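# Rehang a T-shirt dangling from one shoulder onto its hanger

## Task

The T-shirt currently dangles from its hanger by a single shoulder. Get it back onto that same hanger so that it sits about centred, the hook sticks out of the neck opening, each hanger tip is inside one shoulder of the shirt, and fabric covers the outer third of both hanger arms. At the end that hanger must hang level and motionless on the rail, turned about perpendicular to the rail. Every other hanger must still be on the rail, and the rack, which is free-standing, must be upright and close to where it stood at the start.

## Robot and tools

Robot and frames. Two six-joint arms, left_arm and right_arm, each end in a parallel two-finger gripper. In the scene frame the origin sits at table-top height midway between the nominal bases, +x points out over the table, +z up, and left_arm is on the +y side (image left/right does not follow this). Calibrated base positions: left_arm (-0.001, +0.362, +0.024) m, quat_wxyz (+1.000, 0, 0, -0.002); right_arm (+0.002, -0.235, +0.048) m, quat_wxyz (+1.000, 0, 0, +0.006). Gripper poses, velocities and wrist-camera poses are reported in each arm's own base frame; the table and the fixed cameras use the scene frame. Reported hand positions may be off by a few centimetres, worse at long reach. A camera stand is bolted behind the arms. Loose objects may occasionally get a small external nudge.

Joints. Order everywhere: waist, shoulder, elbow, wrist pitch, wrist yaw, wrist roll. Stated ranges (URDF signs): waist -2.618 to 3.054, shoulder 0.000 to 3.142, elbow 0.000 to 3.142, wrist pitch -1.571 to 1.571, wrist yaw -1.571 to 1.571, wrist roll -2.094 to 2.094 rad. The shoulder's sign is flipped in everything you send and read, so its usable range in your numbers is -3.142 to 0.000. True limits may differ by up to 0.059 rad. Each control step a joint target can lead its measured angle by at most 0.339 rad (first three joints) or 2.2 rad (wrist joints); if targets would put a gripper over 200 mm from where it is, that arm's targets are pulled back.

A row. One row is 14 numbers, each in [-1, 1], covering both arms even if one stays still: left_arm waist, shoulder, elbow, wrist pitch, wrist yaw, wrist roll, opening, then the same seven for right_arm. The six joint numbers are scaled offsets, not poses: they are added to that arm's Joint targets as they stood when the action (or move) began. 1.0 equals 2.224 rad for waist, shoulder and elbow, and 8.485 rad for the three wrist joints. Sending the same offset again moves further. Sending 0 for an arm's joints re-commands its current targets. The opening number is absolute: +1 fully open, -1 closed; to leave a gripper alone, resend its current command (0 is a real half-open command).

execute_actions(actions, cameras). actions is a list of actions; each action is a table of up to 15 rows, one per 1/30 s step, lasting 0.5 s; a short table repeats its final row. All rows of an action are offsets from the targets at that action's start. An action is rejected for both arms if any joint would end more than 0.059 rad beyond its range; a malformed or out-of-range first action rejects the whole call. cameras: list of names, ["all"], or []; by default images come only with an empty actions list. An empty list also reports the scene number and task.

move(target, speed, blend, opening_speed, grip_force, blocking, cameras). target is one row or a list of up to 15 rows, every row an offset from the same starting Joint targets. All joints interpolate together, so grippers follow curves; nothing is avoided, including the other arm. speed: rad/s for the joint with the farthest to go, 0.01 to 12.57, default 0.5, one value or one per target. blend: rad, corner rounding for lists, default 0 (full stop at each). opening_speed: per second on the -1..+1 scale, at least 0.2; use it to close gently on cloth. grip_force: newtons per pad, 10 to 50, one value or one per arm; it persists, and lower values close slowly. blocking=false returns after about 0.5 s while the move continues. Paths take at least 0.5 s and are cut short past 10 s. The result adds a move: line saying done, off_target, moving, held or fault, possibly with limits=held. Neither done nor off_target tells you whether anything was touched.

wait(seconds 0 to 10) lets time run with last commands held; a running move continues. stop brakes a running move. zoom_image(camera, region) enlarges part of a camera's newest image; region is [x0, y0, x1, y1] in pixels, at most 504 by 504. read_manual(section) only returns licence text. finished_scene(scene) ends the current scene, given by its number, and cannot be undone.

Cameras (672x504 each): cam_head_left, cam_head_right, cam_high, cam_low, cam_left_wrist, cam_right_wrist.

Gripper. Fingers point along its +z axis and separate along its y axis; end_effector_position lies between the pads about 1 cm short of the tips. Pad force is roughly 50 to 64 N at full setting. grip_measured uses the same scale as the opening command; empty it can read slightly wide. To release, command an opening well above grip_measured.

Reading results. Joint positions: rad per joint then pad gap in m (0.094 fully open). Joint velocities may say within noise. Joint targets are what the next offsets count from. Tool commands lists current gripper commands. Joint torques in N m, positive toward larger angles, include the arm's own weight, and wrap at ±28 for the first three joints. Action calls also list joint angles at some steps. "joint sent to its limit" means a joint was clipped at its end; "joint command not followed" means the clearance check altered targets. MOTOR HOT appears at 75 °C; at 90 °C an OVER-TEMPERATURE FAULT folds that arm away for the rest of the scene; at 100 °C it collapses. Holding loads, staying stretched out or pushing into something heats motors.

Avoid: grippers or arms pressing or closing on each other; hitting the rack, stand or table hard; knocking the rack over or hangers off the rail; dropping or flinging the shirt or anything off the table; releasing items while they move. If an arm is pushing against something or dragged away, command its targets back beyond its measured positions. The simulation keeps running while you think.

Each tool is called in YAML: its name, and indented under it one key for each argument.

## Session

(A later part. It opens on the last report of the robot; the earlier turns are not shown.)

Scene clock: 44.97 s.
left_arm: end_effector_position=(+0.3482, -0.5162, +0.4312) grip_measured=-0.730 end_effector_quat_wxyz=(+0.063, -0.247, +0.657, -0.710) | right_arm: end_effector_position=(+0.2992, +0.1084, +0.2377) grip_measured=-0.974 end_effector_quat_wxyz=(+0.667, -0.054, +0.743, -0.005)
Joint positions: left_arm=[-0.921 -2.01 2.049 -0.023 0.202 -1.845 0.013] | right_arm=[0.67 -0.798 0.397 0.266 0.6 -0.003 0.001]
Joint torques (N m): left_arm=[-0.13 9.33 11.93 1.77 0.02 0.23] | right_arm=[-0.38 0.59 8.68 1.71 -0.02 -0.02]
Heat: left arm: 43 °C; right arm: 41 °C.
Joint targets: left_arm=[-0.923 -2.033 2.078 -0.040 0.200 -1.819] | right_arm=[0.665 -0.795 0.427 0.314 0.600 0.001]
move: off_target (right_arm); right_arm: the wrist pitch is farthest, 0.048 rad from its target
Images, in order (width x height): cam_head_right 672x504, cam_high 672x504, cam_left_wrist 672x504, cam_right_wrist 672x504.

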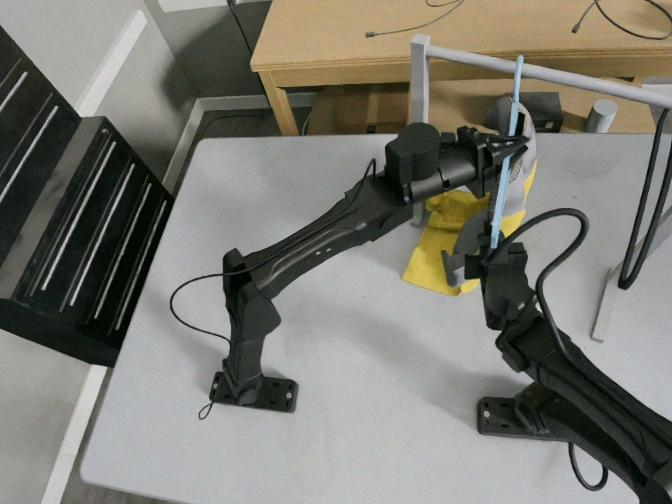

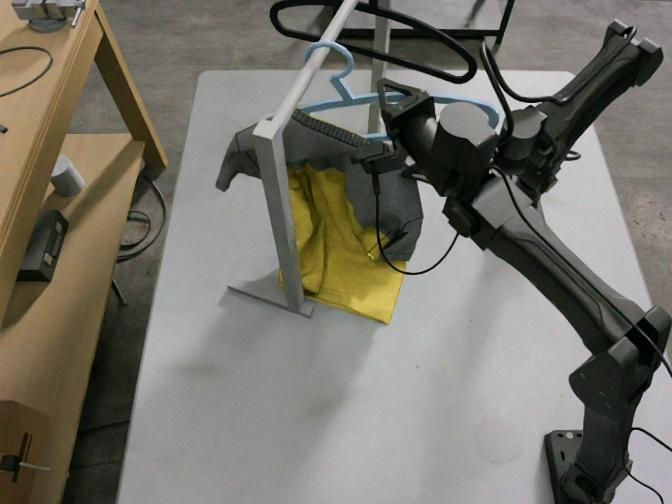

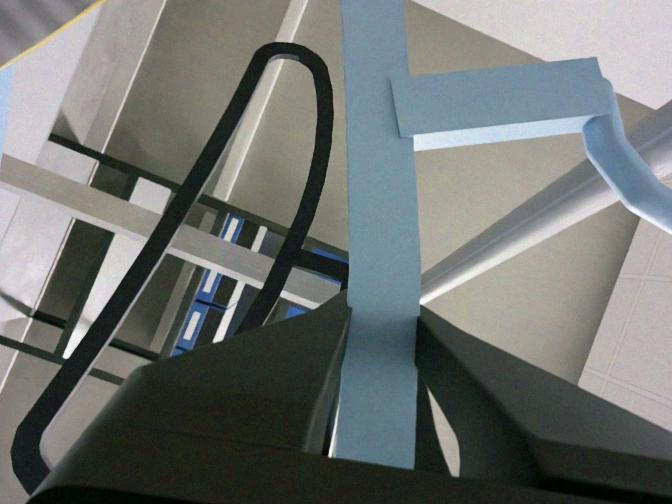

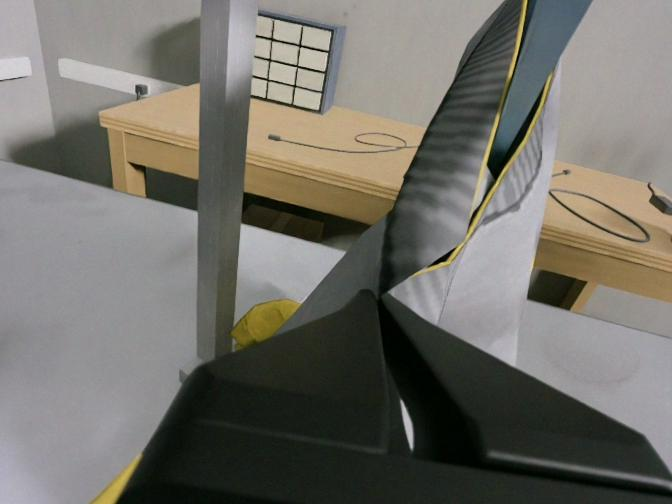

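move:
  target: [0,0,0,0,0,0,-1,0.11,0.12,-0.003,-0.04,0.0075,0,-1]
  cameras: ["cam_left_wrist","cam_high","cam_head_right","cam_head_left","cam_right_wrist"]
  speed: 0.3

Scene clock: 47.07 s.
left_arm: end_effector_position=(+0.3473, -0.5167, +0.4308) grip_measured=-0.734 end_effector_quat_wxyz=(+0.058, -0.247, +0.657, -0.710) | right_arm: end_effector_position=(+0.2446, +0.1303, +0.2495) grip_measured=-0.974 end_effector_quat_wxyz=(+0.666, -0.117, +0.735, +0.046)
Joint positions: left_arm=[-0.921 -2.01 2.049 -0.024 0.208 -1.851 0.012] | right_arm=[0.901 -0.538 0.397 0.002 0.669 -0.003 0.001]
Joint torques (N m): left_arm=[-0.09 9.32 12.11 1.79 -0.03 0.31] | right_arm=[0.68 -0.47 8.13 1.01 0.02 -0.03]
Heat: left arm: 43 °C; right arm: 41 °C.
Joint targets: left_arm=[-0.923 -2.033 2.078 -0.040 0.200 -1.819] | right_arm=[0.910 -0.528 0.420 -0.025 0.664 0.001]
move: done
Images, in order (width x height): cam_head_left 672x504, cam_head_right 672x504, cam_high 672x504, cam_left_wrist 672x504, cam_right_wrist 672x504.

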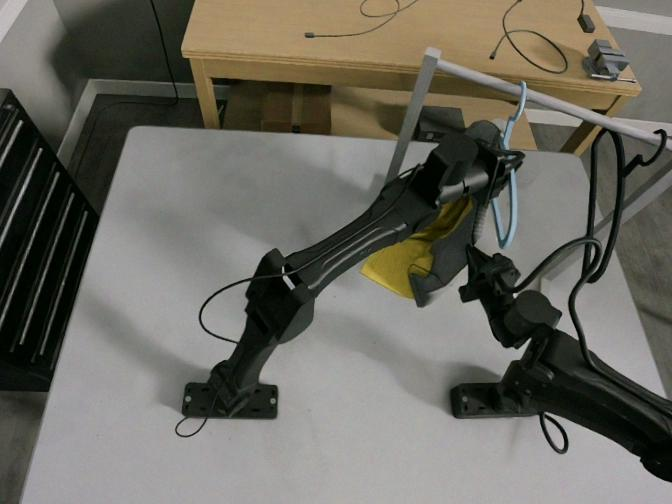

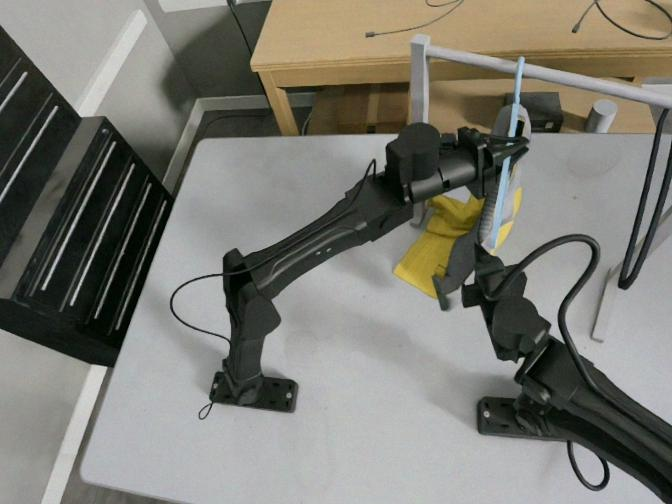

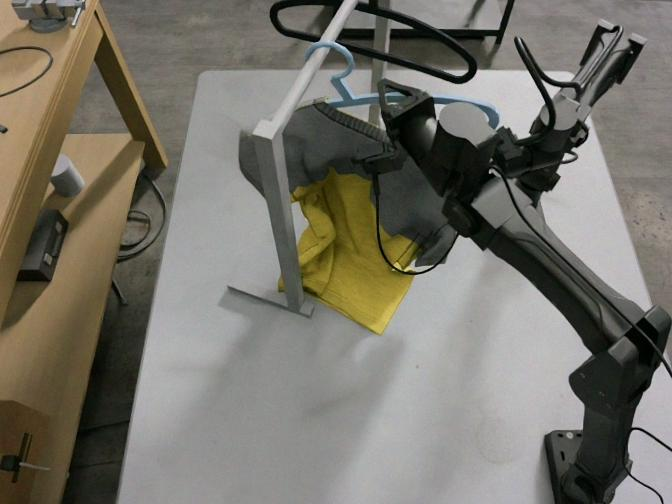

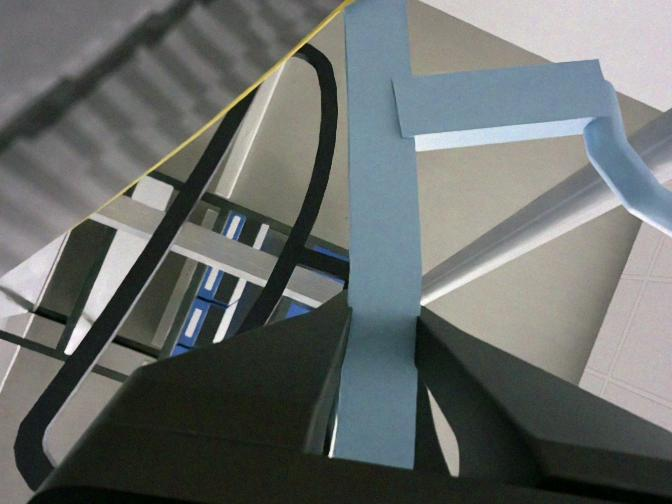

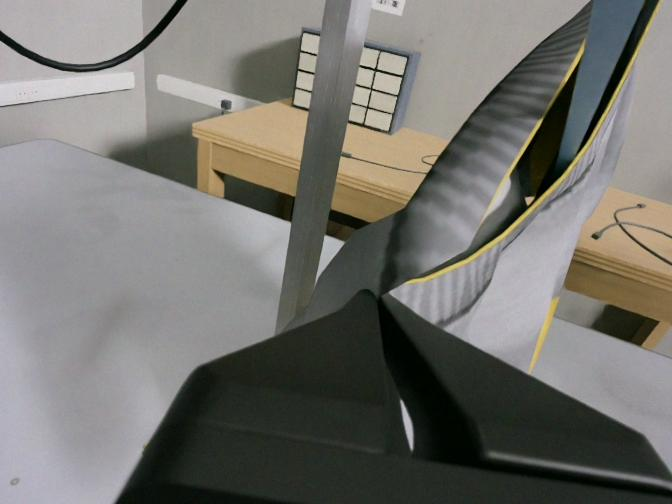

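move:
  target: [0,0,0,0,0,0,-1,0.061,0.066,0,-0.0225,0.004,0,-1]
  cameras: ["cam_left_wrist","cam_high","cam_head_right","cam_head_left","cam_right_wrist"]
  speed: 0.3

Scene clock: 48.53 s.
left_arm: end_effector_position=(+0.3473, -0.5167, +0.4304) grip_measured=-0.734 end_effector_quat_wxyz=(+0.058, -0.247, +0.657, -0.709) | right_arm: end_effector_position=(+0.2148, +0.1339, +0.2441) grip_measured=-0.974 end_effector_quat_wxyz=(+0.655, -0.163, +0.735, +0.065)
Joint positions: left_arm=[-0.921 -2.01 2.049 -0.026 0.208 -1.851 0.012] | right_arm=[1.036 -0.392 0.397 -0.182 0.709 -0.003 0.001]
Joint torques (N m): left_arm=[-0.09 9.35 12.11 1.77 -0.06 0.31] | right_arm=[0.77 -1.22 7.97 0.93 -0.01 -0.02]
Heat: left arm: 43 °C; right arm: 40 °C.
Joint targets: left_arm=[-0.923 -2.033 2.078 -0.040 0.200 -1.819] | right_arm=[1.046 -0.381 0.420 -0.216 0.697 0.001]
move: done
Images, in order (width x height): cam_head_left 672x504, cam_head_right 672x504, cam_high 672x504, cam_left_wrist 672x504, cam_right_wrist 672x504.

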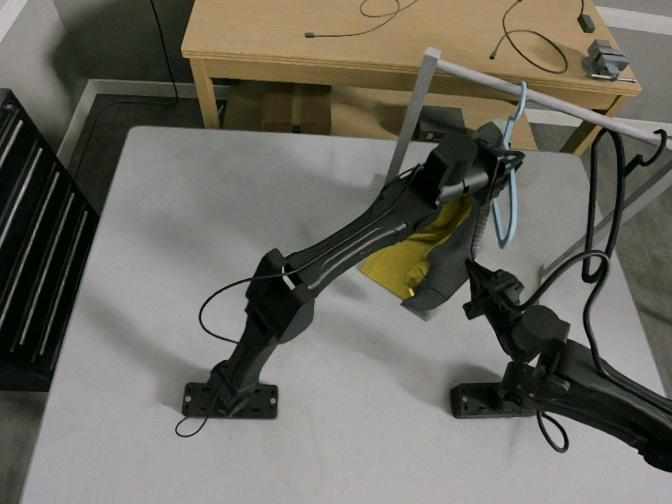

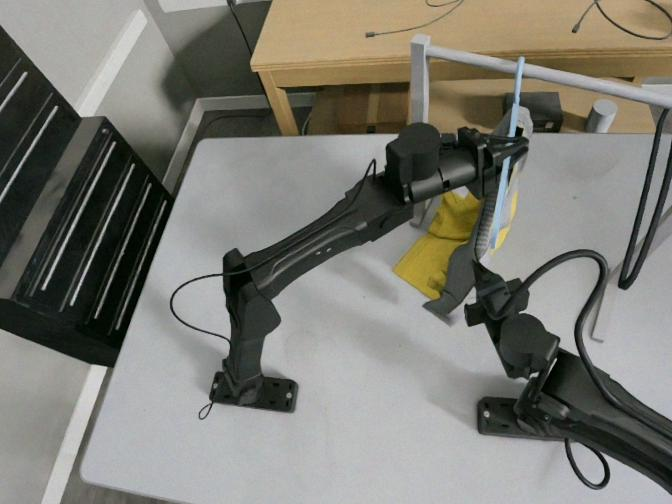

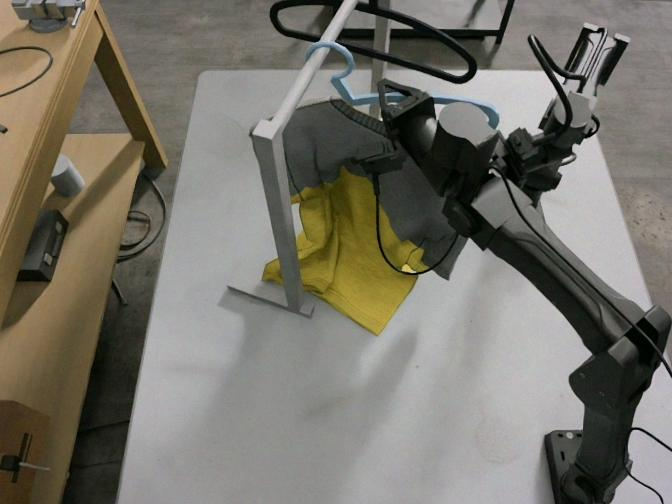

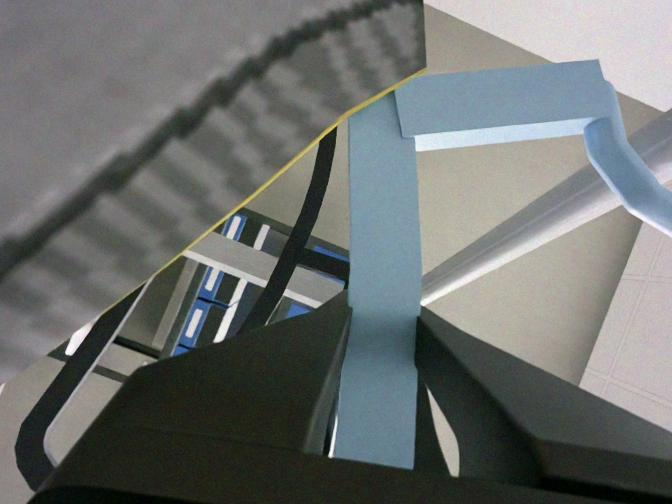

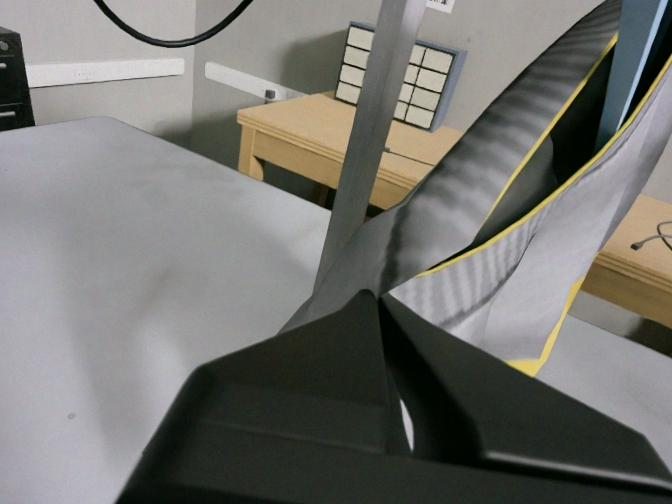

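move:
  target: [0,0,0,0,0,0,-1,0.11,0.033,0.024,-0.0077,0.016,0,-1]
  cameras: ["cam_left_wrist","cam_high","cam_head_right","cam_head_left","cam_right_wrist"]
  speed: 0.3

zoom_image:
  camera: "cam_head_right"
  region: [400, 80, 600, 340]

zoom_image:
  camera: "cam_high"
  region: [260, 30, 560, 300]

zoom_image:
  camera: "cam_head_left"
  region: [400, 80, 600, 340]

Scene clock: 50.70 s.
left_arm: end_effector_position=(+0.3473, -0.5167, +0.4304) grip_measured=-0.734 end_effector_quat_wxyz=(+0.058, -0.247, +0.657, -0.709) | right_arm: end_effector_position=(+0.1854, +0.1447, +0.2654) grip_measured=-0.974 end_effector_quat_wxyz=(+0.668, -0.186, +0.713, +0.107)
Joint positions: left_arm=[-0.921 -2.01 2.049 -0.026 0.208 -1.851 0.012] | right_arm=[1.277 -0.319 0.438 -0.249 0.858 0.003 0.001]
Joint torques (N m): left_arm=[-0.21 9.29 12.04 1.79 -0.02 0.31] | right_arm=[1.06 -1.76 8.65 0.91 -0.15 -0.03]
Heat: left arm: 43 °C; right arm: 40 °C.
Joint targets: left_arm=[-0.923 -2.033 2.078 -0.040 0.200 -1.819] | right_arm=[1.291 -0.308 0.473 -0.282 0.833 0.001]
move: off_target (right_arm); right_arm: the elbow is farthest, 0.036 rad from its target
Images, in order (width x height): cam_head_left 672x504, cam_head_right 672x504, cam_high 672x504, cam_left_wrist 672x504, cam_right_wrist 672x504.

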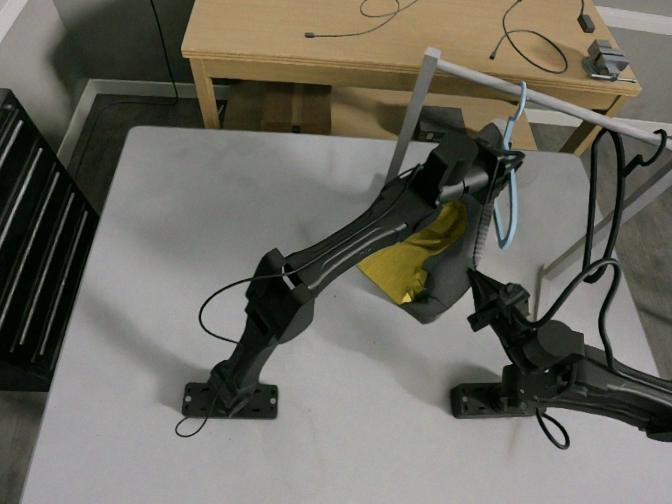

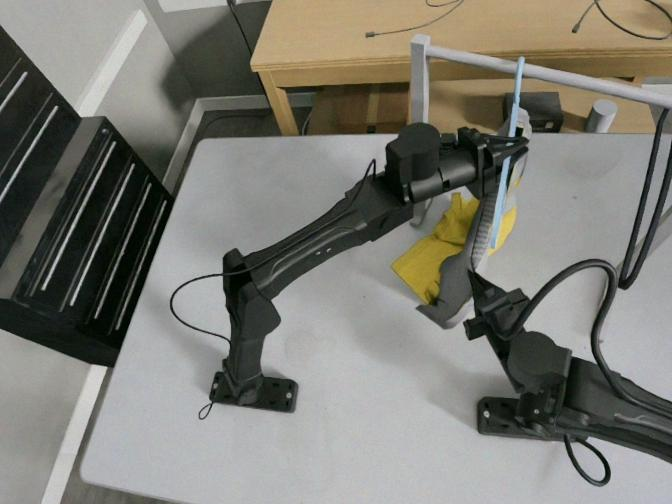

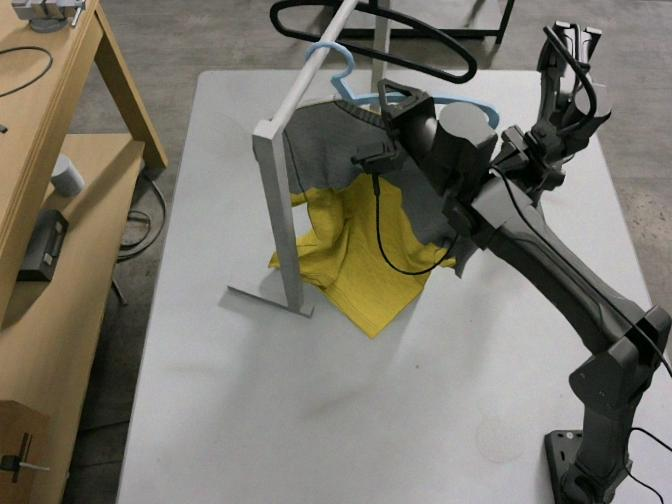

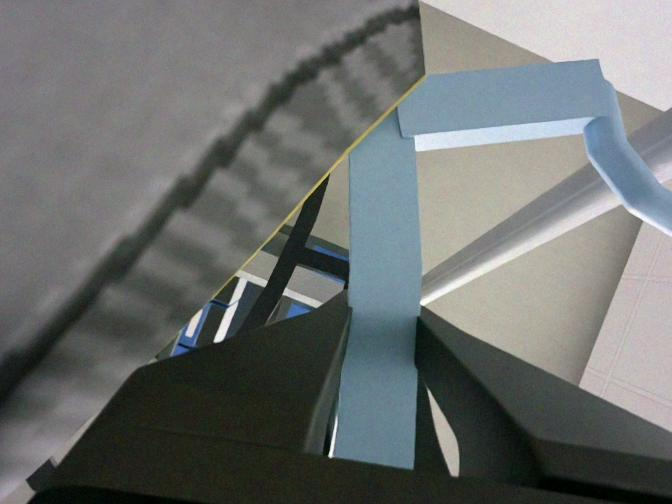

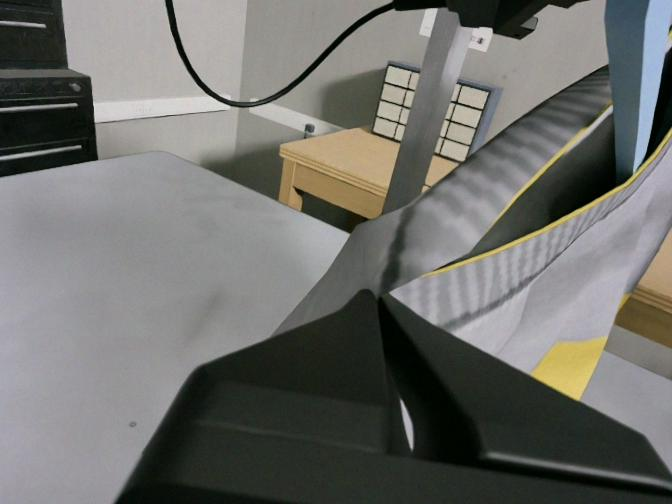

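Scaled by 1.938 from the camera's 672x504 image, which has a finer 960x720 frame.

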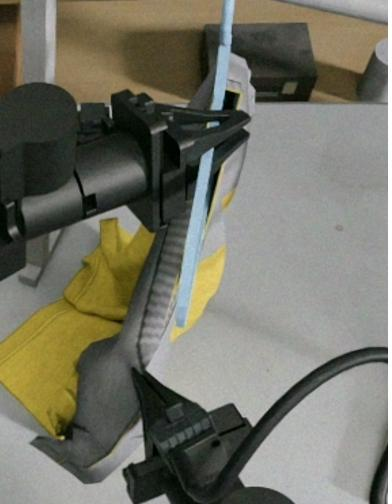

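Scaled by 1.680 from the camera's 672x504 image, which has a finer 960x720 frame.

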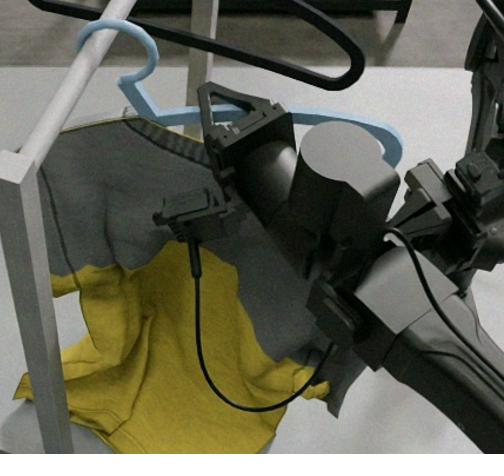

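Scaled by 1.938 from the camera's 672x504 image, which has a finer 960x720 frame.

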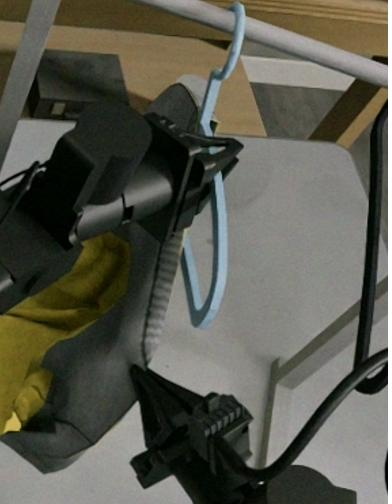

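move:
  target:
    - [0,0,0,0,0,0,-1,-0.0153,0.044,0.0706,-0.0163,-0.0039,0,-1]
    - [0,0,0,0,0,0,-1,-0.0247,0.0013,0.147,-0.0139,-0.0039,0,-1]
  blend: [0.1,0]
  cameras: ["cam_left_wrist","cam_high","cam_right_wrist"]
  speed: 0.3

execute_actions:
  actions: []

zoom_image:
  camera: "cam_head_right"
  region: [400, 80, 600, 340]

zoom_image:
  camera: "cam_high"
  region: [260, 30, 560, 300]

zoom_image:
  camera: "cam_head_left"
  region: [400, 80, 600, 340]

Scene clock: 53.17 s.
left_arm: end_effector_position=(+0.3453, -0.5176, +0.4344) grip_measured=-0.734 end_effector_quat_wxyz=(+0.056, -0.252, +0.653, -0.712) | right_arm: end_effector_position=(+0.1727, +0.1162, +0.3530) grip_measured=-0.974 end_effector_quat_wxyz=(+0.686, -0.166, +0.690, +0.157)
Joint positions: left_arm=[-0.927 -2.01 2.057 -0.026 0.198 -1.865 0.012] | right_arm=[1.245 -0.313 0.737 -0.436 0.784 -0.003 0.001]
Joint torques (N m): left_arm=[0.47 9.33 11.18 1.79 -0.04 0.46] | right_arm=[-0.75 -3.06 9.95 1.53 0.14 -0.02]
Heat: left arm: 43 °C; right arm: 40 °C.
Joint targets: left_arm=[-0.923 -2.033 2.078 -0.040 0.200 -1.819] | right_arm=[1.236 -0.305 0.800 -0.400 0.800 0.001]
move: off_target (left_arm, right_arm); blend cut to 0.0785 rad at target 1; left_arm: the wrist roll is farthest, 0.046 rad from its target; right_arm: the elbow is farthest, 0.063 rad from its target
Images, in order (width x height): cam_high 672x504, cam_left_wrist 672x504, cam_right_wrist 672x504.

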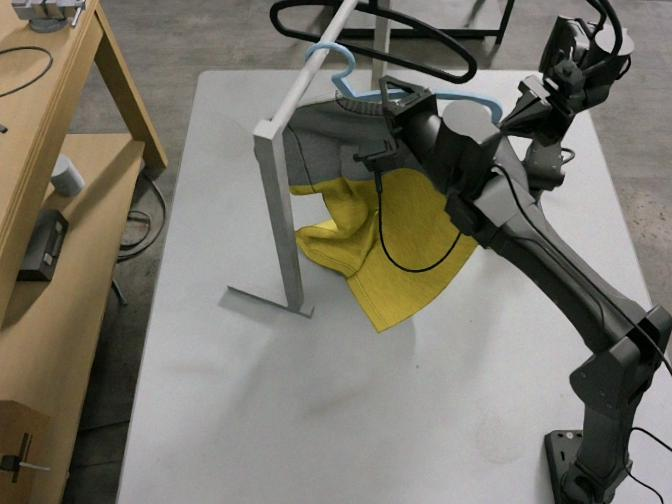

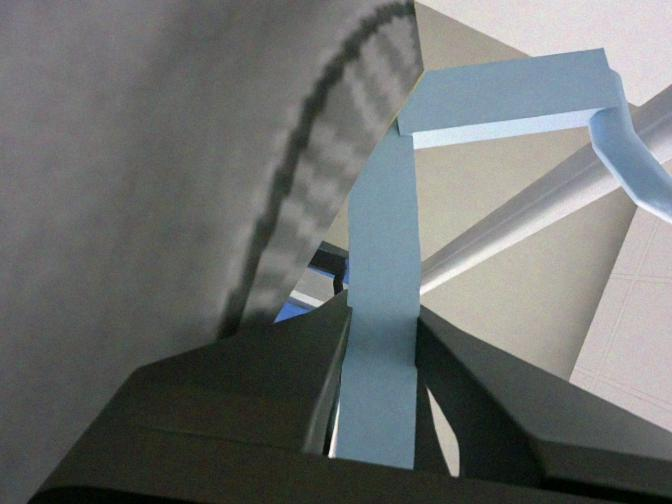

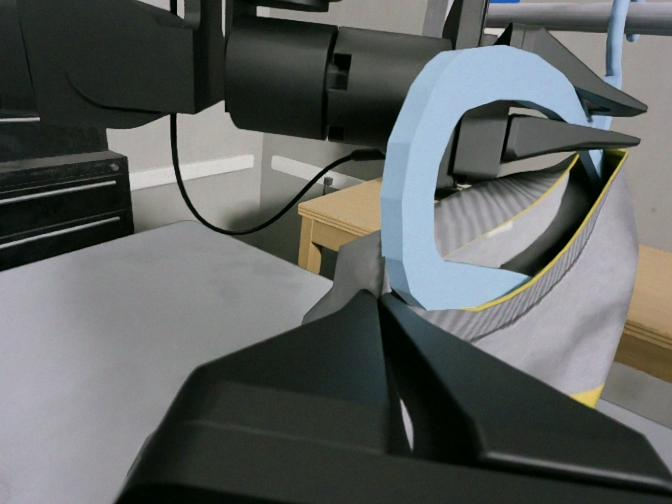

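Scene clock: 53.17 s.
left_arm: end_effector_position=(+0.3453, -0.5176, +0.4344) grip_measured=-0.734 end_effector_quat_wxyz=(+0.056, -0.252, +0.653, -0.712) | right_arm: end_effector_position=(+0.1727, +0.1162, +0.3530) grip_measured=-0.974 end_effector_quat_wxyz=(+0.686, -0.166, +0.690, +0.157)
Joint positions: left_arm=[-0.927 -2.01 2.057 -0.026 0.198 -1.865 0.012] | right_arm=[1.245 -0.313 0.737 -0.436 0.784 -0.003 0.001]
Joint velocities: within noise
Joint torques (N m): left_arm=[0.47 9.33 11.18 1.79 -0.04 0.46] | right_arm=[-0.75 -3.06 9.95 1.53 0.14 -0.02]
Motor temperatures (°C): left_arm=[29 34 43 41 29 27 29] | right_arm=[26 32 38 40 29 31 29]
Heat: left arm: 43 °C; right arm: 40 °C.
Joint targets: left_arm=[-0.923 -2.033 2.078 -0.040 0.200 -1.819] | right_arm=[1.236 -0.305 0.800 -0.400 0.800 0.001]
Tool commands: left_gripper/opening=-1.0 right_gripper/opening=-1.0

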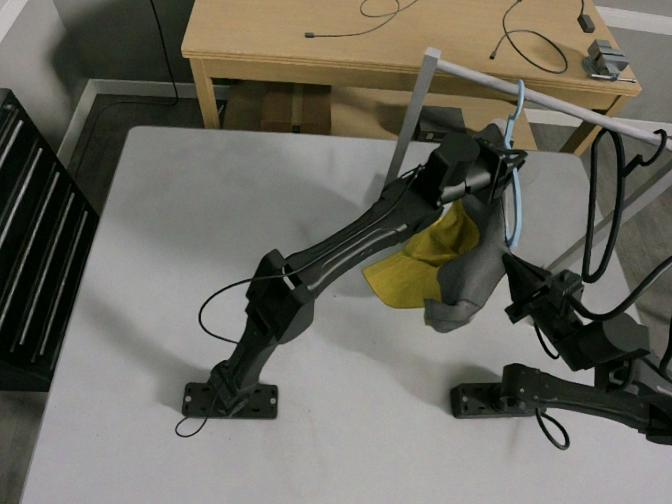

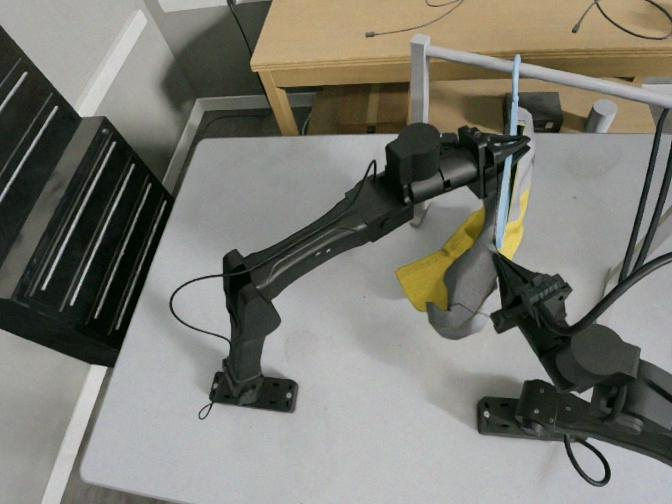

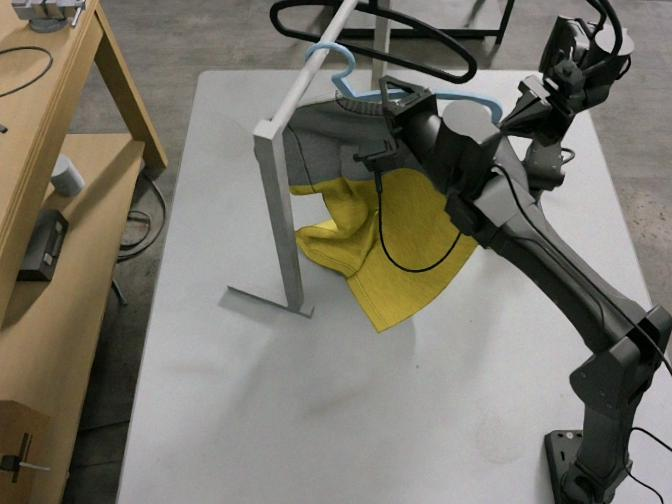

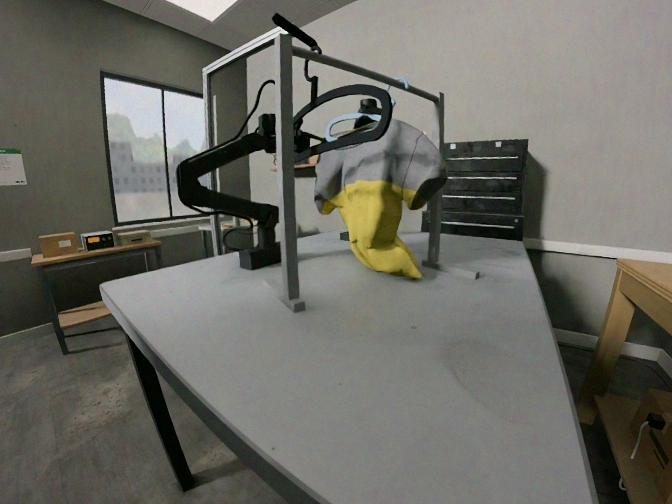

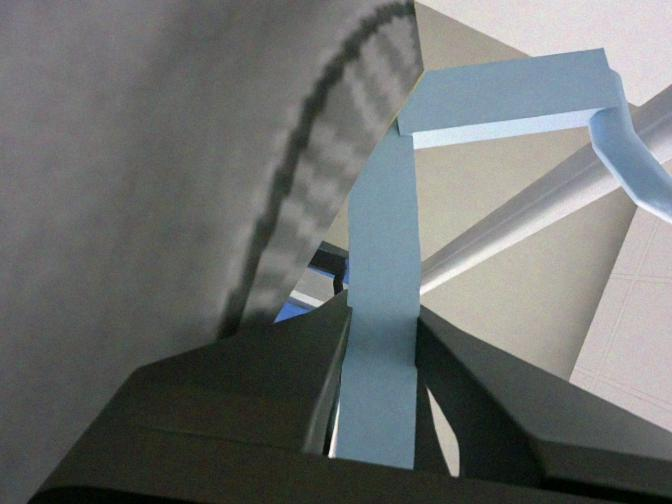

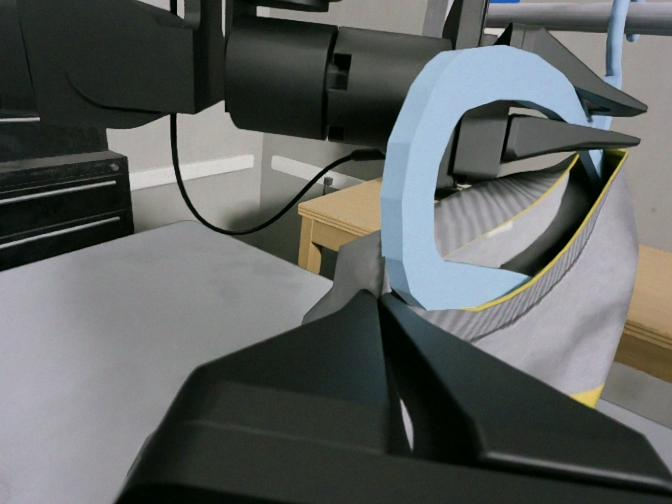

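Scaled by 1.938 from the camera's 672x504 image, which has a finer 960x720 frame.

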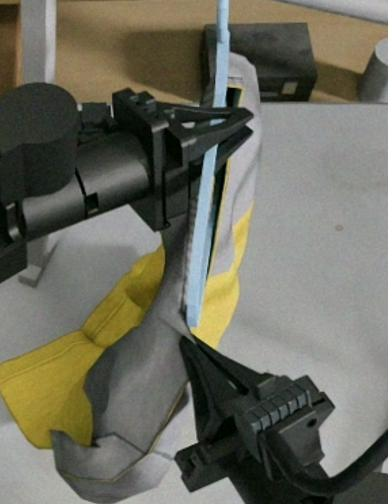

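Scaled by 1.680 from the camera's 672x504 image, which has a finer 960x720 frame.

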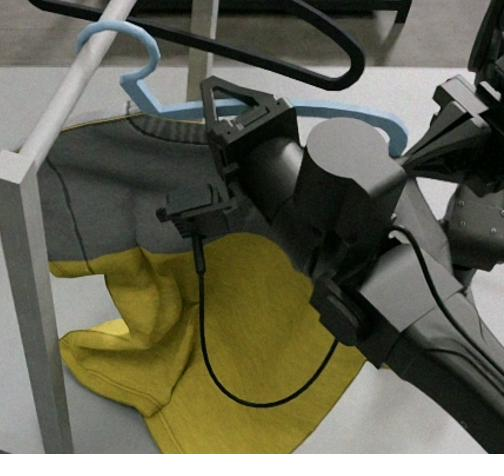

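Scaled by 1.938 from the camera's 672x504 image, which has a finer 960x720 frame.

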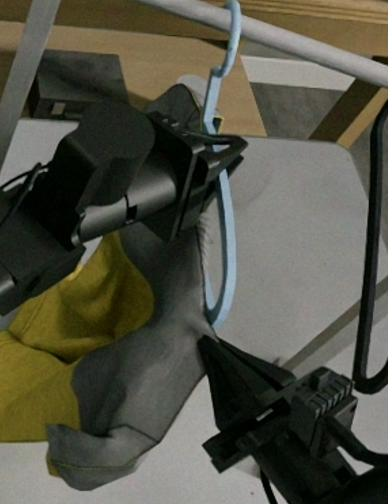

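move:
  target: [0,0,0,0,0,0,-1,0.079,0.092,-0.036,-0.0177,0.006,0,-1]
  cameras: ["cam_left_wrist","cam_high","cam_right_wrist","cam_head_left","cam_head_right"]
  speed: 0.25

zoom_image:
  camera: "cam_head_left"
  region: [400, 80, 600, 340]

zoom_image:
  camera: "cam_right_wrist"
  region: [320, 0, 672, 360]

Scene clock: 54.97 s.
left_arm: end_effector_position=(+0.3411, -0.5202, +0.4344) grip_measured=-0.734 end_effector_quat_wxyz=(+0.053, -0.246, +0.655, -0.713) | right_arm: end_effector_position=(+0.1499, +0.0945, +0.3493) grip_measured=-0.974 end_effector_quat_wxyz=(+0.687, -0.184, +0.669, +0.216)
Joint positions: left_arm=[-0.933 -2.01 2.057 -0.026 0.204 -1.859 0.012] | right_arm=[1.407 -0.123 0.723 -0.545 0.834 -0.003 0.001]
Joint torques (N m): left_arm=[0.84 9.33 11.25 1.75 -0.01 0.41] | right_arm=[0.29 -2.99 4.4 1.11 0.12 -0.03]
Heat: left arm: 43 °C; right arm: 40 °C.
Joint targets: left_arm=[-0.923 -2.033 2.078 -0.040 0.200 -1.819] | right_arm=[1.411 -0.100 0.720 -0.550 0.851 0.001]
move: off_target (left_arm); left_arm: the wrist roll is farthest, 0.040 rad from its target
Images, in order (width x height): cam_head_left 672x504, cam_head_right 672x504, cam_high 672x504, cam_left_wrist 672x504, cam_right_wrist 672x504.

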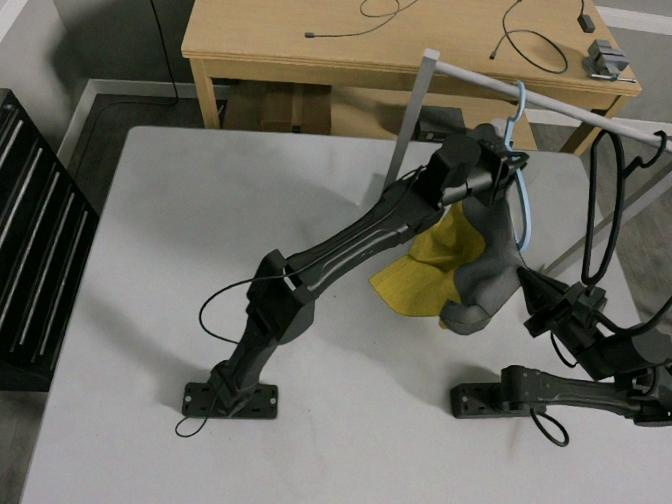

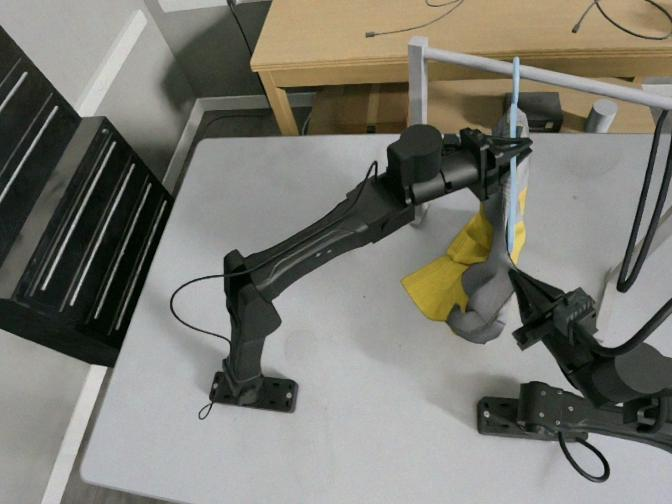

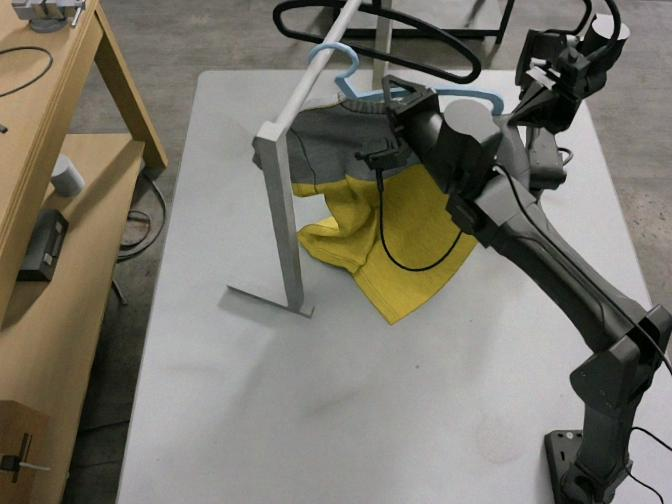

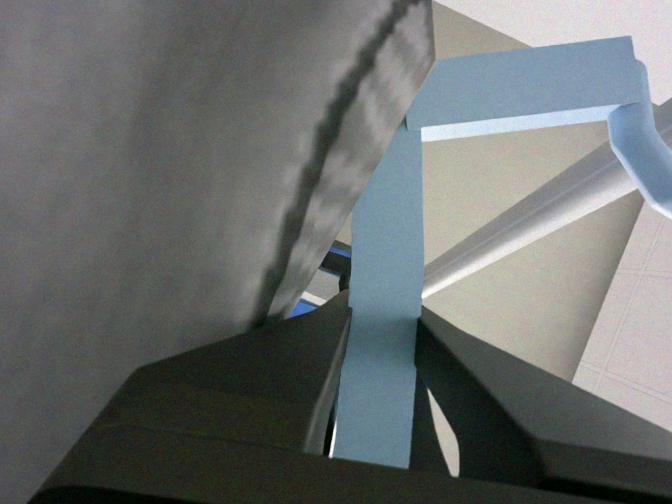

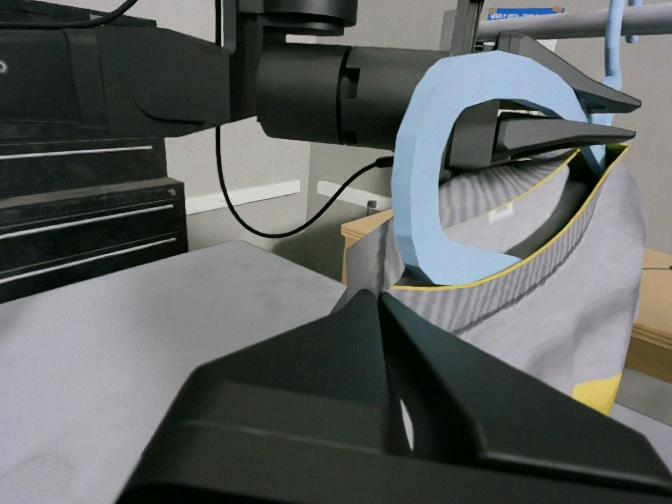

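Scaled by 1.938 from the camera's 672x504 image, which has a finer 960x720 frame.

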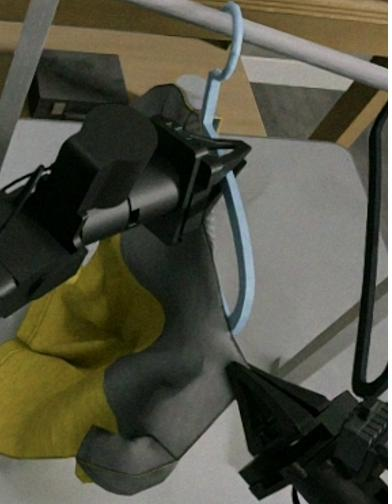

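Scaled by 1.400 from the camera's 672x504 image, which has a finer 960x720 frame.

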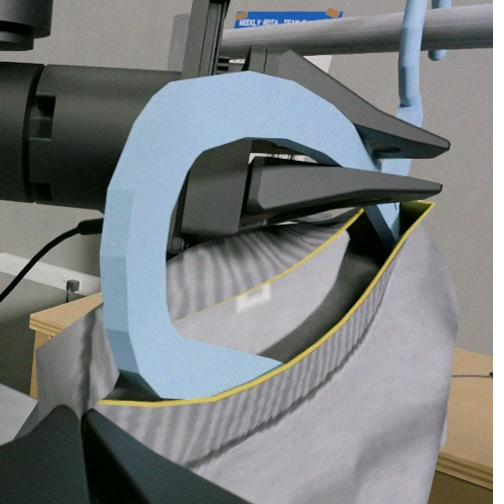

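move:
  target: [0,0,0,0,0,0,-1,0,-0.068,0.074,0.004,0,0,-1]
  cameras: ["cam_right_wrist","cam_head_left","cam_high"]
  speed: 0.25

zoom_image:
  camera: "cam_right_wrist"
  region: [320, 0, 672, 360]

Scene clock: 56.37 s.
left_arm: end_effector_position=(+0.3430, -0.5192, +0.4344) grip_measured=-0.734 end_effector_quat_wxyz=(+0.057, -0.249, +0.654, -0.712) | right_arm: end_effector_position=(+0.1532, +0.1020, +0.3751) grip_measured=-0.974 end_effector_quat_wxyz=(+0.685, -0.184, +0.674, +0.204)
Joint positions: left_arm=[-0.932 -2.01 2.057 -0.026 0.196 -1.859 0.012] | right_arm=[1.407 -0.251 0.831 -0.545 0.85 -0.003 0.001]
Joint torques (N m): left_arm=[0.94 9.24 11.26 1.77 -0.02 0.41] | right_arm=[0.28 -4.62 8.66 1.42 0.06 -0.02]
Heat: left arm: 43 °C; right arm: 40 °C.
Joint targets: left_arm=[-0.923 -2.033 2.078 -0.040 0.200 -1.819] | right_arm=[1.411 -0.252 0.885 -0.516 0.851 0.001]
move: off_target (left_arm, right_arm); left_arm: the wrist roll is farthest, 0.040 rad from its target; right_arm: the elbow is farthest, 0.054 rad from its target
Images, in order (width x height): cam_head_left 672x504, cam_high 672x504, cam_right_wrist 672x504.

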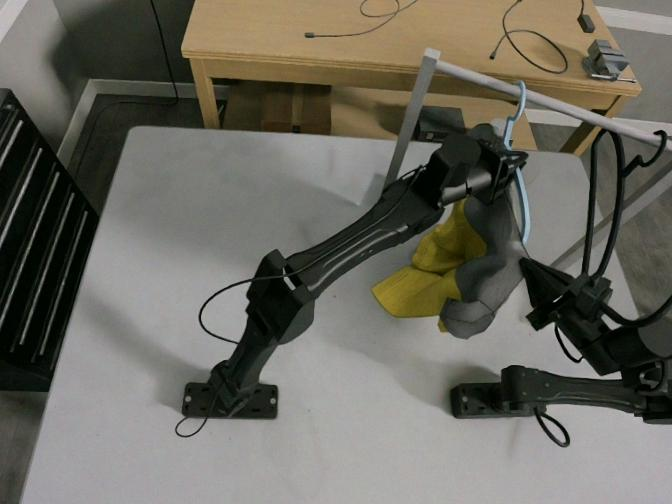

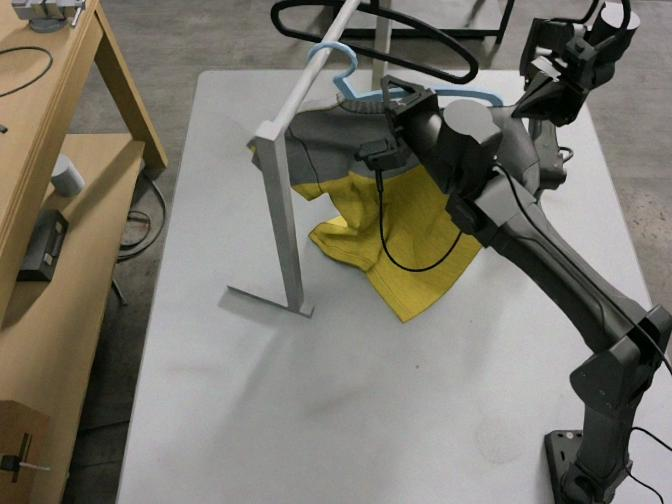

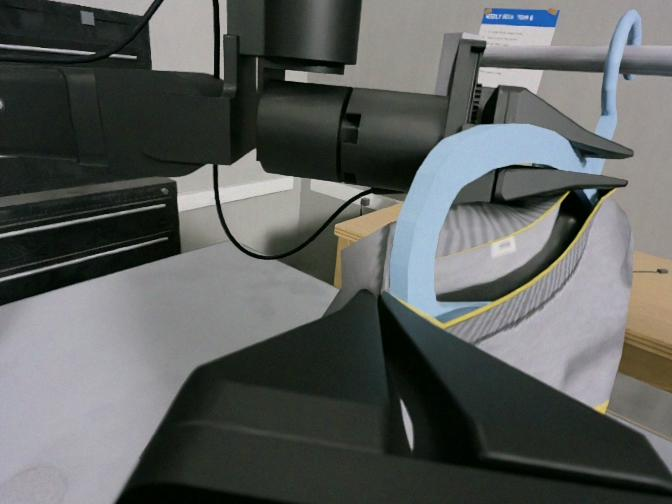

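Scaled by 1.400 from the camera's 672x504 image, which has a finer 960x720 frame.

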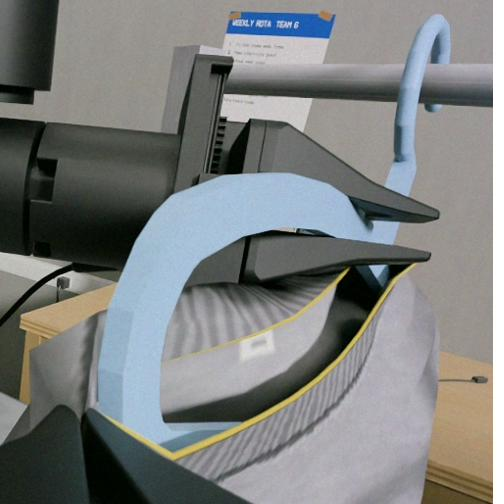

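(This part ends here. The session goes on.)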